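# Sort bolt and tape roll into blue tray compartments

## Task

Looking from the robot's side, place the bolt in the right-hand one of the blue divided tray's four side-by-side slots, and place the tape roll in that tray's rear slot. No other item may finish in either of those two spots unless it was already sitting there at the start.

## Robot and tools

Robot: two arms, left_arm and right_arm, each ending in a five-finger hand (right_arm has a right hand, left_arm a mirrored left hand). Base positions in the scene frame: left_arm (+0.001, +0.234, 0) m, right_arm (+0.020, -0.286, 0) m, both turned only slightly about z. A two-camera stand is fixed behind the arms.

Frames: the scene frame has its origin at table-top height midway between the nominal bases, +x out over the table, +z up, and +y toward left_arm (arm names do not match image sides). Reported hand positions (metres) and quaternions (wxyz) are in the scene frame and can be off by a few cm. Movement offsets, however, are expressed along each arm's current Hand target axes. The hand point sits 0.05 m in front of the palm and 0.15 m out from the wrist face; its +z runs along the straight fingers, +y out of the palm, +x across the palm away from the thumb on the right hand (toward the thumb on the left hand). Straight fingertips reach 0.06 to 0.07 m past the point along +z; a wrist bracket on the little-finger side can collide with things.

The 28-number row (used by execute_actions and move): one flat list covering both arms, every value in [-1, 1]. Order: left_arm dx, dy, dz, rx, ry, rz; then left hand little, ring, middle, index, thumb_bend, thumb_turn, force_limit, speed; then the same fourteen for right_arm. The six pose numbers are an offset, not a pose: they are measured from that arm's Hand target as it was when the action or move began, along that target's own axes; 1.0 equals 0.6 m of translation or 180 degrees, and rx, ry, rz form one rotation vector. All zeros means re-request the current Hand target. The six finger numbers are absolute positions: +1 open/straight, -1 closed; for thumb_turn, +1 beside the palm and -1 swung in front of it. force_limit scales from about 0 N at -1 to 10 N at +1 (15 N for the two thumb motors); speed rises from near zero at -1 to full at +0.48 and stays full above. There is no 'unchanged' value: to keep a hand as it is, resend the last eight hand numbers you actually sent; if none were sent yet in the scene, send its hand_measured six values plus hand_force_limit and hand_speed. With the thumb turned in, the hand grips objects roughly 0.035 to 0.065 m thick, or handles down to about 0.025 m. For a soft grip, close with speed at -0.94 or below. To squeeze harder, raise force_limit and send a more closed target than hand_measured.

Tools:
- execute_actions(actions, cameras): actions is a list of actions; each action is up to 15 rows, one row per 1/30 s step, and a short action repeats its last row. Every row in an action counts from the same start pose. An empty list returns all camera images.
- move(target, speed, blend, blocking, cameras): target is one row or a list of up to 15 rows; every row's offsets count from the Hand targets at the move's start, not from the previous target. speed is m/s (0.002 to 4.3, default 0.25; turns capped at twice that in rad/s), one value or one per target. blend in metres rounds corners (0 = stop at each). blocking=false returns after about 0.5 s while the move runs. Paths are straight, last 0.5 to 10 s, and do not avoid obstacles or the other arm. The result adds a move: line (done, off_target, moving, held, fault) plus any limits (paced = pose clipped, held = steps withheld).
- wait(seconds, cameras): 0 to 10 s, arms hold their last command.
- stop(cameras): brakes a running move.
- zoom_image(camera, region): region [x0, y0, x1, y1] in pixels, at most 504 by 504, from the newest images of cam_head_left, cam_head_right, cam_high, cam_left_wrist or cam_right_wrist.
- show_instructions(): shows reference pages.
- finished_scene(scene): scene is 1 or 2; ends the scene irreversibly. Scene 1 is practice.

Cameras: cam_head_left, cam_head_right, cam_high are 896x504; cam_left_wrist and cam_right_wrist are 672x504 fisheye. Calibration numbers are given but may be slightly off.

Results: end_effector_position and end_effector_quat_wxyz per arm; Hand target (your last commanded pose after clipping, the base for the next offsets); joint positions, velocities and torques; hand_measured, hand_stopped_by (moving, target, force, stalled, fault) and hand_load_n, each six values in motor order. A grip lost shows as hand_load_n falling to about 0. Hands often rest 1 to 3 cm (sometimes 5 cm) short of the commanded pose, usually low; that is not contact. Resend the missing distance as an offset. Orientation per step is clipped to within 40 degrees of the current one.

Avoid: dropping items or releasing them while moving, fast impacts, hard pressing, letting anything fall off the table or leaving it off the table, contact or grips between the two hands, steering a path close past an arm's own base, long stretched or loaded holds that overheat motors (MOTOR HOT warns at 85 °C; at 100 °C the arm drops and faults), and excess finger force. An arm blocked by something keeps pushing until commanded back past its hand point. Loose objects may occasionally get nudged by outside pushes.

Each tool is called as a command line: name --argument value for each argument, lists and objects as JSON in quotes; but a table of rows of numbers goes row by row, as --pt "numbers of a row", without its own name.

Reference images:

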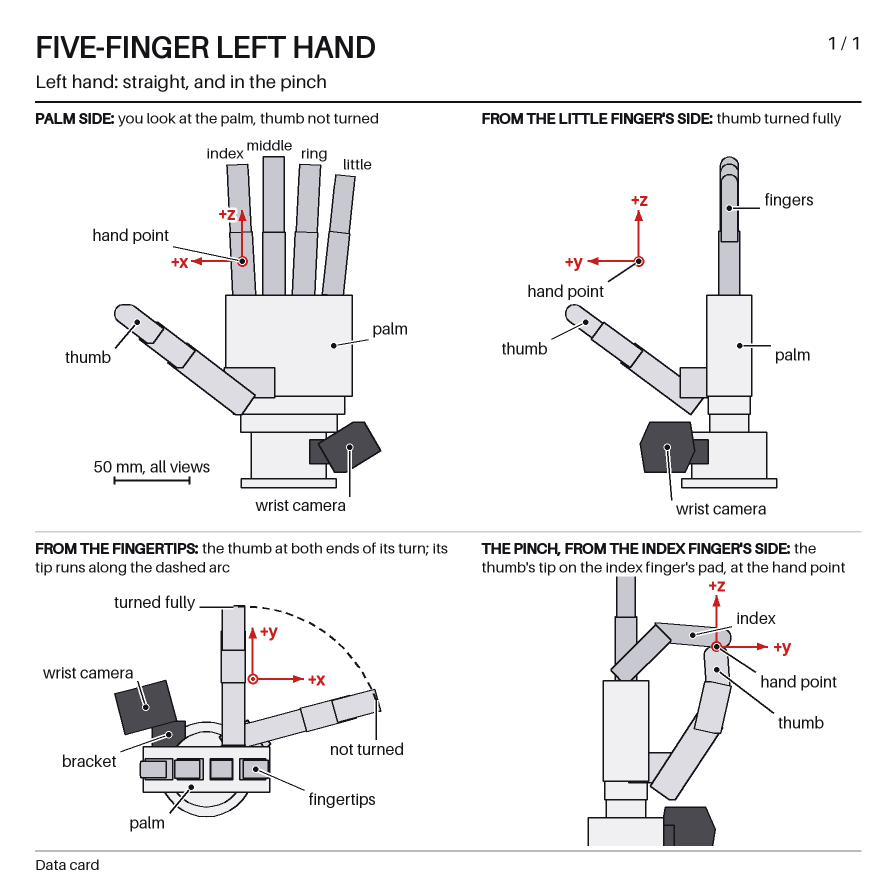

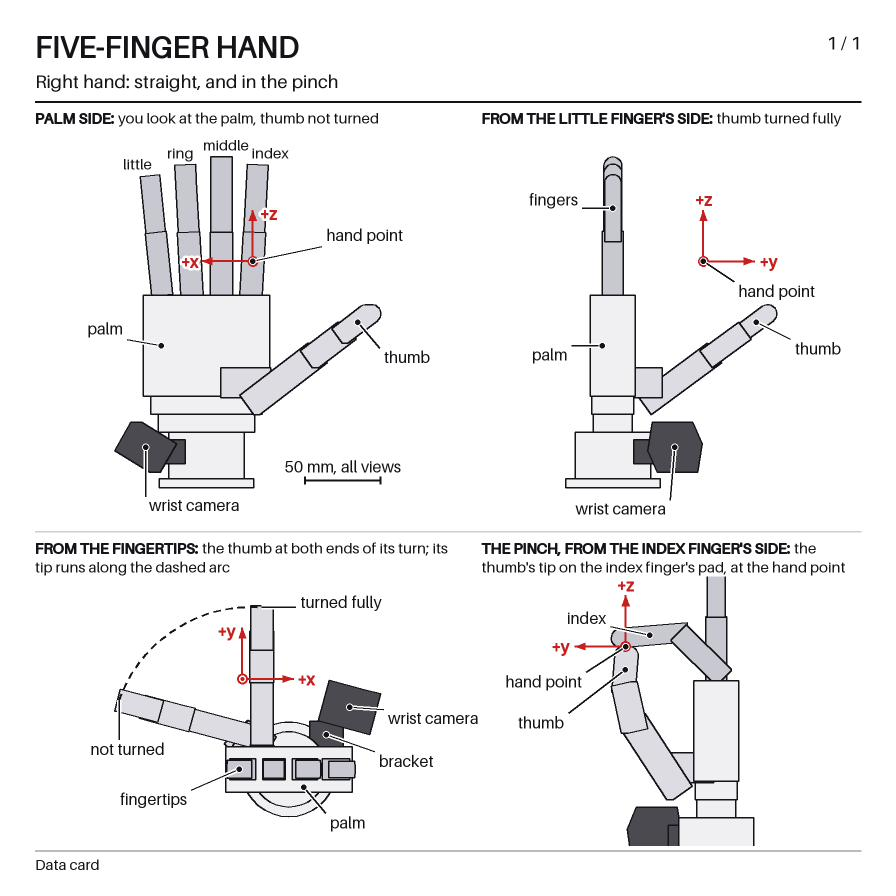

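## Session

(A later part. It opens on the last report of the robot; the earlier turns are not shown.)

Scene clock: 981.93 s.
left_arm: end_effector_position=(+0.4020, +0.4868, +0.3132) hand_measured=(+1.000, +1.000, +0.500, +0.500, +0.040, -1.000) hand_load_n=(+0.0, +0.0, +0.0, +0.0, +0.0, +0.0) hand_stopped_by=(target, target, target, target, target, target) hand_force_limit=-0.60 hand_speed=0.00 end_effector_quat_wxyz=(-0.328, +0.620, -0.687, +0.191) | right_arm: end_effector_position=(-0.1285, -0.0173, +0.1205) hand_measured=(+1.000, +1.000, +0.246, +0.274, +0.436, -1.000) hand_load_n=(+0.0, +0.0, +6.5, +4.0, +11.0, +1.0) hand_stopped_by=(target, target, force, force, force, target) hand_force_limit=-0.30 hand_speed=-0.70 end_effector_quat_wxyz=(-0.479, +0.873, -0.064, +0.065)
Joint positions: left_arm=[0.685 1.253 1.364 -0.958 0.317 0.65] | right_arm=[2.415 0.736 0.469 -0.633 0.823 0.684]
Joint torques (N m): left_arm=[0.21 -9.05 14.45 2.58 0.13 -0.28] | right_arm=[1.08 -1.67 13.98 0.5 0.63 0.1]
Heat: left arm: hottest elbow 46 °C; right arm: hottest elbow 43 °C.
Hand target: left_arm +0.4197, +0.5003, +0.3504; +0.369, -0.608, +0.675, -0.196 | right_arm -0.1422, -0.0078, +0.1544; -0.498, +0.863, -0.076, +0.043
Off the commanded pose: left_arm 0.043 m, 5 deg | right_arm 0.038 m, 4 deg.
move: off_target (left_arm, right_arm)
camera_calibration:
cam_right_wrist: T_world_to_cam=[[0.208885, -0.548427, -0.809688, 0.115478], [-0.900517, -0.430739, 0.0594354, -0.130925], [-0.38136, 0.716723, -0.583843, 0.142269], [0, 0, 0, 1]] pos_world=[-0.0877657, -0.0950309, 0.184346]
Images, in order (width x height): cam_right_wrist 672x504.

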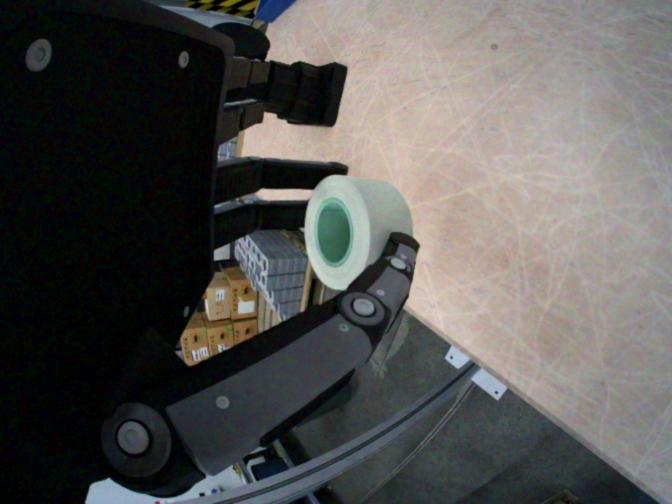

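move --pt "0 0 0 0 0 0 1 1 0.5 0.5 0.04 -1 -0.6 0 0.6942 -0.3056 0.176 -0.0165 0.0118 0.0074 -1 -1 0 0 0.3 -1 -0.3 0" --pt "0 0 0 0 0 0 1 1 0.5 0.5 0.04 -1 -0.6 0 0.9719 -0.5138 0.6203 -0.0331 0.0235 0.0148 -1 -1 0 0 0.3 -1 -0.3 0" --cameras '["cam_head_right","cam_high","cam_right_wrist"]' --speed 0.3 --blend 0.05

Scene clock: 1027.70 s.
left_arm: end_effector_position=(+0.4020, +0.4868, +0.3132) hand_measured=(+1.000, +1.000, +0.500, +0.500, +0.040, -1.000) hand_load_n=(+0.0, -0.5, -0.5, +0.0, +0.0, +0.0) hand_stopped_by=(target, target, target, target, target, target) hand_force_limit=-0.60 hand_speed=0.00 end_effector_quat_wxyz=(-0.328, +0.620, -0.687, +0.191) | right_arm: end_effector_position=(+0.5172, +0.3445, +0.2072) hand_measured=(-1.000, -1.000, +0.246, +0.274, +0.436, -1.000) hand_load_n=(+0.0, +0.0, +6.5, +3.5, +10.5, +1.0) hand_stopped_by=(target, target, force, force, force, target) hand_force_limit=-0.30 hand_speed=0.00 end_effector_quat_wxyz=(-0.433, +0.891, -0.126, +0.054)
Joint positions: left_arm=[0.685 1.253 1.364 -0.958 0.317 0.65] | right_arm=[0.805 2.115 2.128 -0.747 -0.391 -0.315]
Joint torques (N m): left_arm=[0.15 -9.23 14.43 2.55 0.13 -0.28] | right_arm=[1.44 -18.32 14.86 0.84 -0.14 0.02]
Heat: left arm: hottest elbow 47 °C; right arm: hottest elbow 45 °C.
Hand target: left_arm +0.4197, +0.5003, +0.3504; +0.369, -0.608, +0.675, -0.196 | right_arm +0.5149, +0.3603, +0.2343; -0.450, +0.883, -0.116, +0.059
Off the commanded pose: left_arm 0.043 m, 5 deg | right_arm 0.031 m, 3 deg.
move: off_target (left_arm, right_arm)
camera_calibration:
cam_right_wrist: T_world_to_cam=[[0.0797718, -0.633134, -0.769921, 0.336898], [-0.929034, -0.327171, 0.172787, 0.556678], [-0.361293, 0.701499, -0.614302, 0.180897], [0, 0, 0, 1]] pos_world=[0.555654, 0.268531, 0.274324]
Images, in order (width x height): cam_head_right 896x504, cam_high 896x504, cam_right_wrist 672x504.

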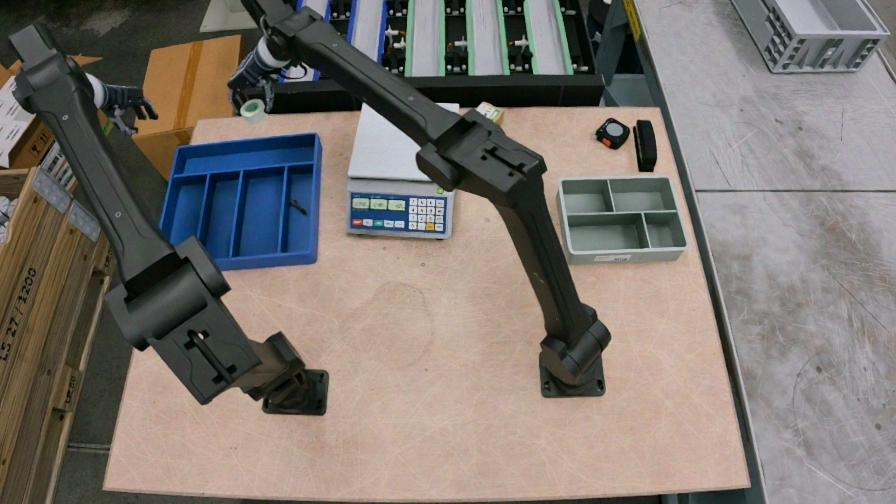

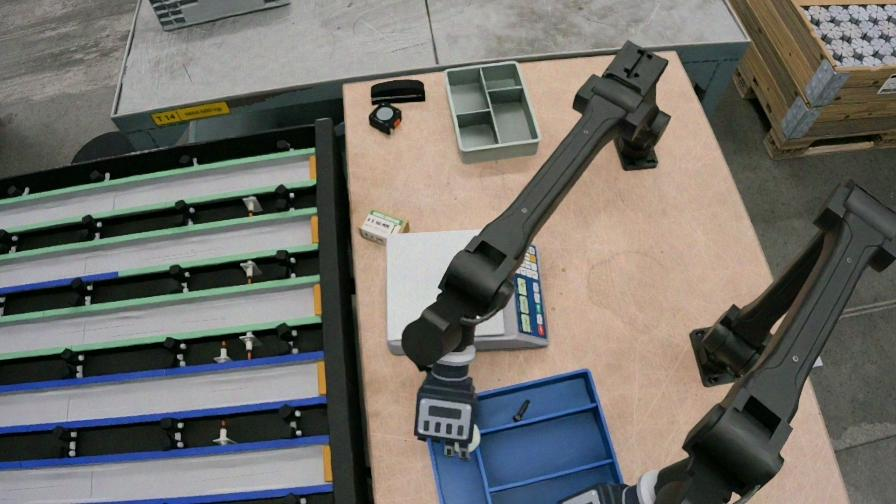

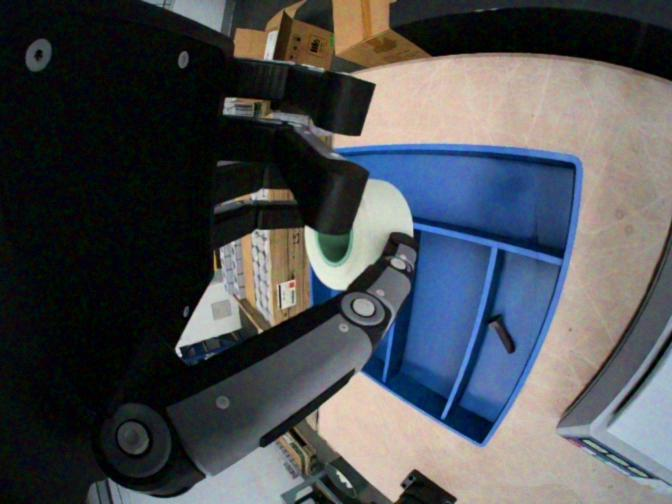

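move --target '[0,0,0,0,0,0,1,1,0.5,0.5,0.04,-1,-0.6,0,0.0259,0.1653,0.1042,0,0,0,-1,-1,0,0,0.3,-1,-0.3,0]' --cameras '["cam_high","cam_right_wrist"]' --speed 0.15

Scene clock: 1056.17 s.
left_arm: end_effector_position=(+0.4020, +0.4868, +0.3132) hand_measured=(+1.000, +1.000, +0.500, +0.500, +0.040, -1.000) hand_load_n=(+0.0, +0.0, +0.0, +0.0, +0.0, +0.0) hand_stopped_by=(target, target, target, target, target, target) hand_force_limit=-0.60 hand_speed=0.00 end_effector_quat_wxyz=(-0.328, +0.620, -0.687, +0.191) | right_arm: end_effector_position=(+0.5142, +0.3441, +0.1031) hand_measured=(-1.000, -1.000, +0.246, +0.274, +0.436, -1.000) hand_load_n=(+0.0, +0.0, +6.5, +3.5, +11.0, +1.0) hand_stopped_by=(target, target, force, force, force, target) hand_force_limit=-0.30 hand_speed=0.00 end_effector_quat_wxyz=(-0.429, +0.893, -0.126, +0.046)
Joint positions: left_arm=[0.685 1.253 1.364 -0.958 0.317 0.65] | right_arm=[0.805 2.157 1.927 -0.52 -0.401 -0.315]
Joint torques (N m): left_arm=[0.15 -9 14.43 2.54 0.13 -0.29] | right_arm=[-0.03 -18.9 10.45 2.82 -0.4 -0.11]
Heat: left arm: hottest elbow 47 °C; right arm: hottest elbow 50 °C.
Hand target: left_arm +0.4197, +0.5003, +0.3504; +0.369, -0.608, +0.675, -0.196 | right_arm +0.5279, +0.3488, +0.1173; -0.450, +0.883, -0.116, +0.059
Off the commanded pose: left_arm 0.043 m, 5 deg | right_arm 0.020 m, 3 deg.
move: off_target (left_arm, right_arm)
camera_calibration:
cam_right_wrist: T_world_to_cam=[[0.0726382, -0.637027, -0.767411, 0.261506], [-0.923518, -0.333511, 0.189433, 0.569468], [-0.376614, 0.694958, -0.612532, 0.126049], [0, 0, 0, 1]] pos_world=[0.55439, 0.268912, 0.170016]
Images, in order (width x height): cam_high 896x504, cam_right_wrist 672x504.

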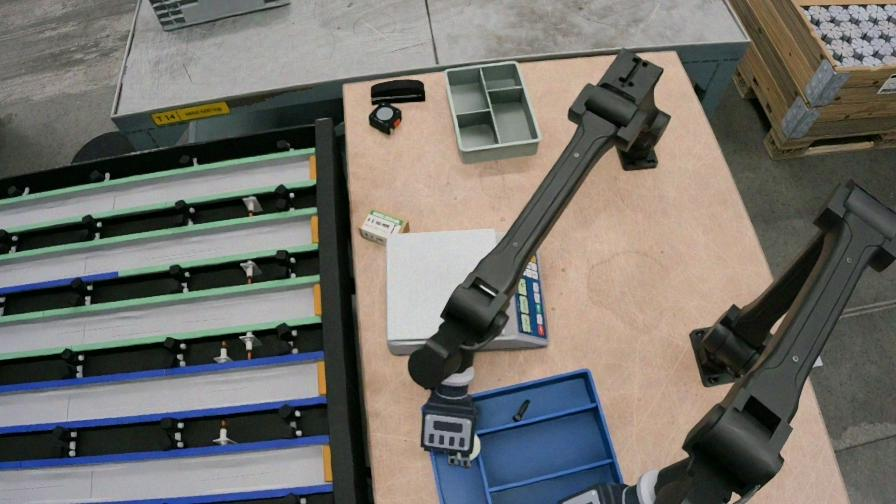

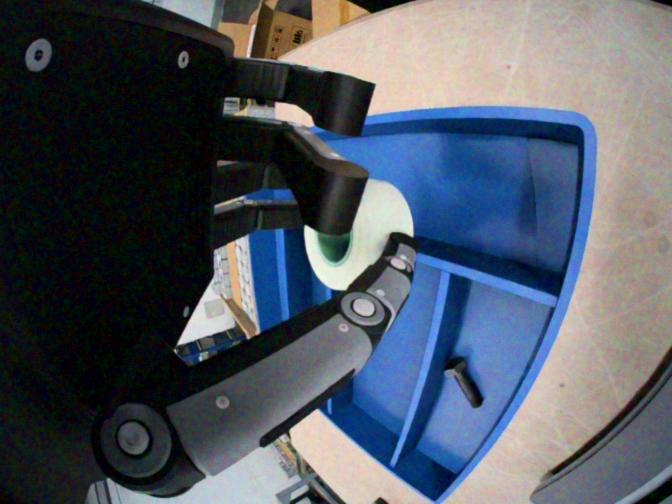

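move --target '[0,0,0,0,0,0,1,1,0.5,0.5,0.04,-1,-0.6,0,0.0325,0.007,-0.0097,0,0,0,-1,-1,0,0,0.3,-1,-0.3,0]' --cameras '["cam_right_wrist"]' --speed 0.15

Scene clock: 1069.53 s.
left_arm: end_effector_position=(+0.4020, +0.4868, +0.3132) hand_measured=(+1.000, +1.000, +0.500, +0.500, +0.040, -1.000) hand_load_n=(+0.0, +0.0, +0.0, +0.0, +0.0, +0.0) hand_stopped_by=(target, target, target, target, target, target) hand_force_limit=-0.60 hand_speed=0.00 end_effector_quat_wxyz=(-0.328, +0.620, -0.687, +0.191) | right_arm: end_effector_position=(+0.5385, +0.3232, +0.1013) hand_measured=(-1.000, -1.000, +0.246, +0.274, +0.436, -1.000) hand_load_n=(+0.0, +0.0, +6.5, +3.5, +11.0, +1.0) hand_stopped_by=(target, target, force, force, force, target) hand_force_limit=-0.30 hand_speed=0.00 end_effector_quat_wxyz=(-0.431, +0.892, -0.130, +0.051)
Joint positions: left_arm=[0.685 1.253 1.364 -0.958 0.317 0.65] | right_arm=[0.762 2.16 1.927 -0.52 -0.423 -0.34]
Joint torques (N m): left_arm=[0.21 -8.88 14.43 2.54 0.12 -0.28] | right_arm=[0.56 -18.37 12.27 2.09 -0.41 -0.11]
Heat: left arm: hottest elbow 47 °C; right arm: hottest elbow 48 °C.
Hand target: left_arm +0.4197, +0.5003, +0.3504; +0.369, -0.608, +0.675, -0.196 | right_arm +0.5449, +0.3368, +0.1173; -0.450, +0.883, -0.116, +0.059
Off the commanded pose: left_arm 0.043 m, 5 deg | right_arm 0.022 m, 3 deg.
move: off_target (left_arm, right_arm)
camera_calibration:
cam_right_wrist: T_world_to_cam=[[0.069715, -0.635265, -0.769142, 0.246333], [-0.928557, -0.323111, 0.182706, 0.585256], [-0.364585, 0.701454, -0.612405, 0.140082], [0, 0, 0, 1]] pos_world=[0.577342, 0.247328, 0.168323]
Images, in order (width x height): cam_right_wrist 672x504.

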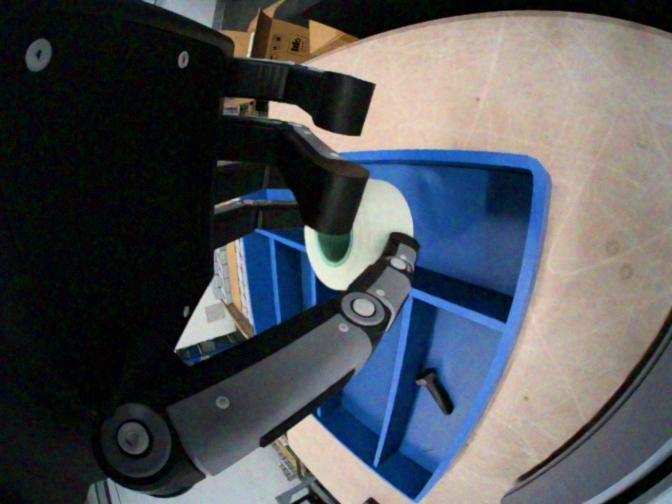

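move --target '[0,0,0,0,0,0,1,1,0.5,0.5,0.04,-1,-0.6,0,-0.008,0.0745,0.0535,0,0,0,-1,-1,0,0,0.3,-1,-0.3,0]' --cameras '["cam_right_wrist","cam_high"]' --speed 0.12

Scene clock: 1078.97 s.
left_arm: end_effector_position=(+0.4020, +0.4868, +0.3132) hand_measured=(+1.000, +1.000, +0.500, +0.500, +0.040, -1.000) hand_load_n=(+0.0, +0.0, +0.0, +0.0, +0.0, +0.0) hand_stopped_by=(target, target, target, target, target, target) hand_force_limit=-0.60 hand_speed=0.00 end_effector_quat_wxyz=(-0.328, +0.620, -0.687, +0.191) | right_arm: end_effector_position=(+0.5376, +0.3223, +0.0464) hand_measured=(-1.000, -1.000, +0.246, +0.274, +0.436, -1.000) hand_load_n=(+0.0, +0.0, +6.5, +4.0, +11.0, +1.0) hand_stopped_by=(target, target, force, force, force, target) hand_force_limit=-0.30 hand_speed=0.00 end_effector_quat_wxyz=(-0.429, +0.893, -0.131, +0.049)
Joint positions: left_arm=[0.685 1.253 1.364 -0.958 0.317 0.65] | right_arm=[0.762 2.206 1.859 -0.412 -0.423 -0.34]
Joint torques (N m): left_arm=[0.26 -9.23 14.42 2.56 0.12 -0.27] | right_arm=[1.03 -19.19 10.26 2.8 -0.27 -0.07]
Heat: left arm: hottest elbow 47 °C; right arm: hottest elbow 47 °C.
Hand target: left_arm +0.4197, +0.5003, +0.3504; +0.369, -0.608, +0.675, -0.196 | right_arm +0.5402, +0.3378, +0.0623; -0.450, +0.883, -0.116, +0.059
Off the commanded pose: left_arm 0.043 m, 5 deg | right_arm 0.022 m, 3 deg.
move: off_target (left_arm, right_arm)
camera_calibration:
cam_right_wrist: T_world_to_cam=[[0.066238, -0.638445, -0.766812, 0.206357], [-0.927731, -0.322316, 0.188221, 0.593207], [-0.367324, 0.698928, -0.613655, 0.109067], [0, 0, 0, 1]] pos_world=[0.576731, 0.246718, 0.113513]
Images, in order (width x height): cam_high 896x504, cam_right_wrist 672x504.

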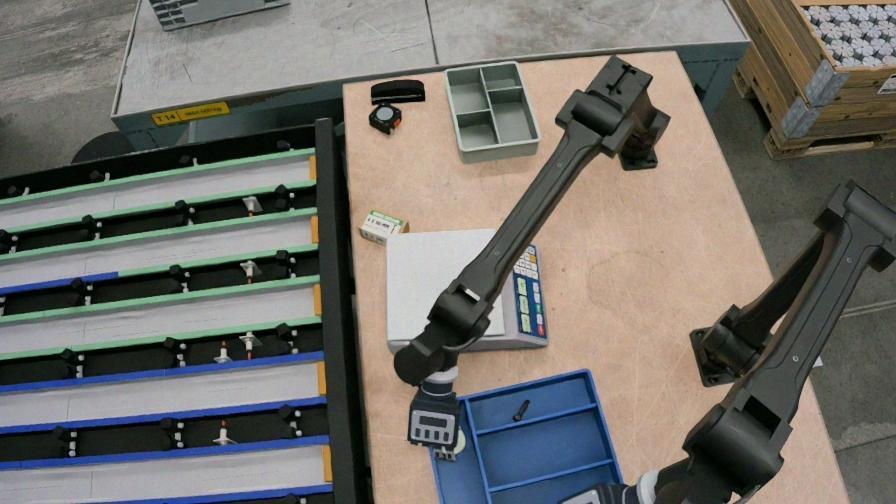

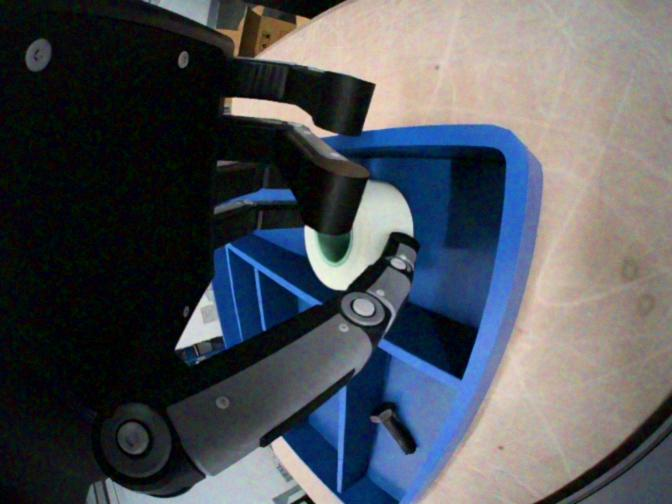

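move --pt "0 0 0 0 0 0 1 1 0.5 0.5 0.04 -1 -0.6 0 0 0.0175 0.0127 0 0 0 -1 -1 0 0 0.3 -1 -0.3 0" --pt "0 0 0 0 0 0 1 1 0.5 0.5 0.04 -1 -0.6 0 0 0.0175 0.0127 0 0 0 -1 -1 0.45 0.45 0.6 -1 -0.3 -0.3" --cameras '["cam_right_wrist"]' --speed 0.1

Scene clock: 1085.77 s.
left_arm: end_effector_position=(+0.4020, +0.4868, +0.3132) hand_measured=(+1.000, +1.000, +0.500, +0.500, +0.040, -1.000) hand_load_n=(+0.0, +0.0, +0.0, +0.0, +0.0, +0.0) hand_stopped_by=(target, target, target, target, target, target) hand_force_limit=-0.60 hand_speed=0.00 end_effector_quat_wxyz=(-0.328, +0.620, -0.687, +0.191) | right_arm: end_effector_position=(+0.5363, +0.3258, +0.0444) hand_measured=(-1.000, -1.000, +0.450, +0.450, +0.600, -1.000) hand_load_n=(+0.0, +0.0, +0.0, +0.0, +0.0, +0.0) hand_stopped_by=(target, target, target, target, target, target) hand_force_limit=-0.30 hand_speed=-0.30 end_effector_quat_wxyz=(-0.434, +0.890, -0.132, +0.049)
Joint positions: left_arm=[0.685 1.253 1.364 -0.958 0.317 0.65] | right_arm=[0.765 2.207 1.85 -0.388 -0.424 -0.329]
Joint torques (N m): left_arm=[0.15 -9.11 14.46 2.54 0.13 -0.29] | right_arm=[1.03 -18.55 9.8 2.84 -0.22 -0.07]
Heat: left arm: hottest elbow 48 °C; right arm: hottest elbow 47 °C.
Hand target: left_arm +0.4197, +0.5003, +0.3504; +0.369, -0.608, +0.675, -0.196 | right_arm +0.5402, +0.3378, +0.0493; -0.450, +0.883, -0.116, +0.059
Off the commanded pose: left_arm 0.043 m, 5 deg | right_arm 0.014 m, 3 deg.
move: off_target (left_arm, right_arm); target 2's new numbers were sent with right_arm's hand 0.014 m and 3 deg from that target
camera_calibration:
cam_right_wrist: T_world_to_cam=[[0.0655809, -0.629083, -0.774567, 0.204703], [-0.928752, -0.322307, 0.183133, 0.594347], [-0.364854, 0.707371, -0.605399, 0.100494], [0, 0, 0, 1]] pos_world=[0.575242, 0.24925, 0.110551]
Images, in order (width x height): cam_right_wrist 672x504.

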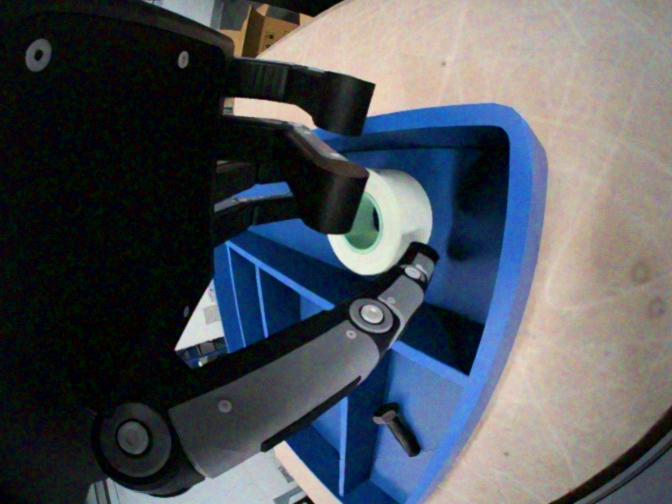

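move --pt "0 0 0 0 0 0 1 1 0.5 0.5 0.04 -1 -0.6 0 0 -0.2022 -0.147 0 0 0 -1 -1 0.45 0.45 0.6 -1 -0.3 0" --cameras '["cam_right_wrist","cam_head_right"]' --speed 0.2

Scene clock: 1092.17 s.
left_arm: end_effector_position=(+0.4020, +0.4868, +0.3132) hand_measured=(+1.000, +1.000, +0.500, +0.500, +0.040, -1.000) hand_load_n=(-0.5, +0.0, +0.0, +0.0, +0.0, +0.0) hand_stopped_by=(target, target, target, target, target, target) hand_force_limit=-0.60 hand_speed=0.00 end_effector_quat_wxyz=(-0.328, +0.620, -0.687, +0.191) | right_arm: end_effector_position=(+0.5362, +0.3257, +0.1749) hand_measured=(-1.000, -1.000, +0.450, +0.450, +0.600, -1.000) hand_load_n=(+0.0, +0.0, +0.0, +0.0, +0.0, +0.0) hand_stopped_by=(target, target, target, target, target, target) hand_force_limit=-0.30 hand_speed=0.00 end_effector_quat_wxyz=(-0.435, +0.889, -0.132, +0.050)
Joint positions: left_arm=[0.685 1.253 1.364 -0.958 0.317 0.65] | right_arm=[0.765 2.121 2.053 -0.675 -0.424 -0.329]
Joint torques (N m): left_arm=[0.32 -9 14.45 2.62 0.13 -0.28] | right_arm=[1.03 -18.32 14.49 0.77 -0.22 -0.06]
Heat: left arm: hottest elbow 48 °C; right arm: hottest elbow 47 °C.
Hand target: left_arm +0.4197, +0.5003, +0.3504; +0.369, -0.608, +0.675, -0.196 | right_arm +0.5402, +0.3377, +0.1993; -0.450, +0.883, -0.116, +0.059
Off the commanded pose: left_arm 0.043 m, 5 deg | right_arm 0.028 m, 3 deg.
move: off_target (left_arm, right_arm)
camera_calibration:
cam_right_wrist: T_world_to_cam=[[0.0664697, -0.628257, -0.775161, 0.305101], [-0.928977, -0.32247, 0.181698, 0.570717], [-0.36412, 0.708029, -0.605071, 0.178903], [0, 0, 0, 1]] pos_world=[0.575045, 0.249053, 0.241053]
Images, in order (width x height): cam_head_right 896x504, cam_right_wrist 672x504.

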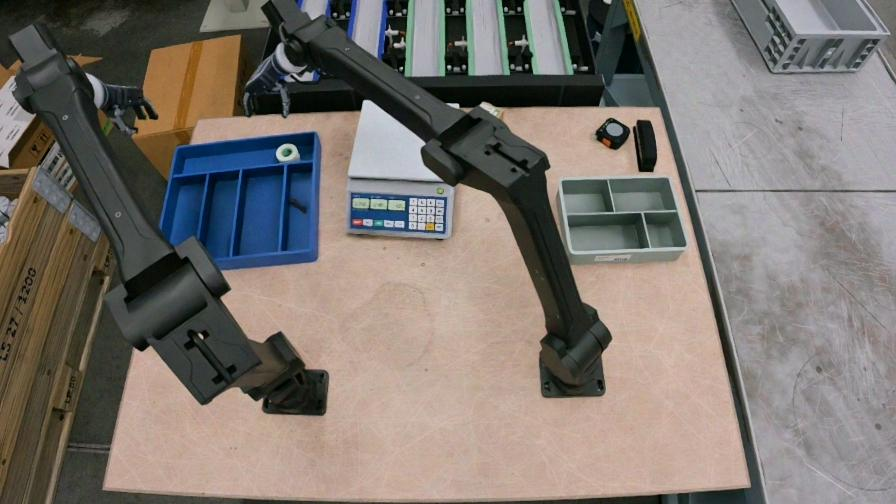

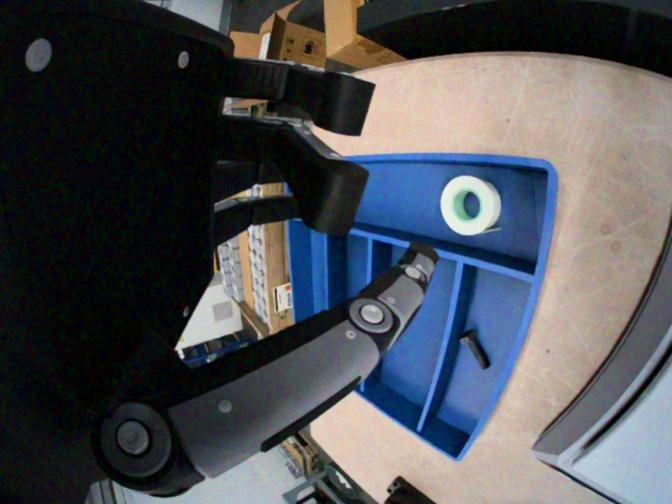

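finished_scene --scene 1

The scene is finished: the task was done.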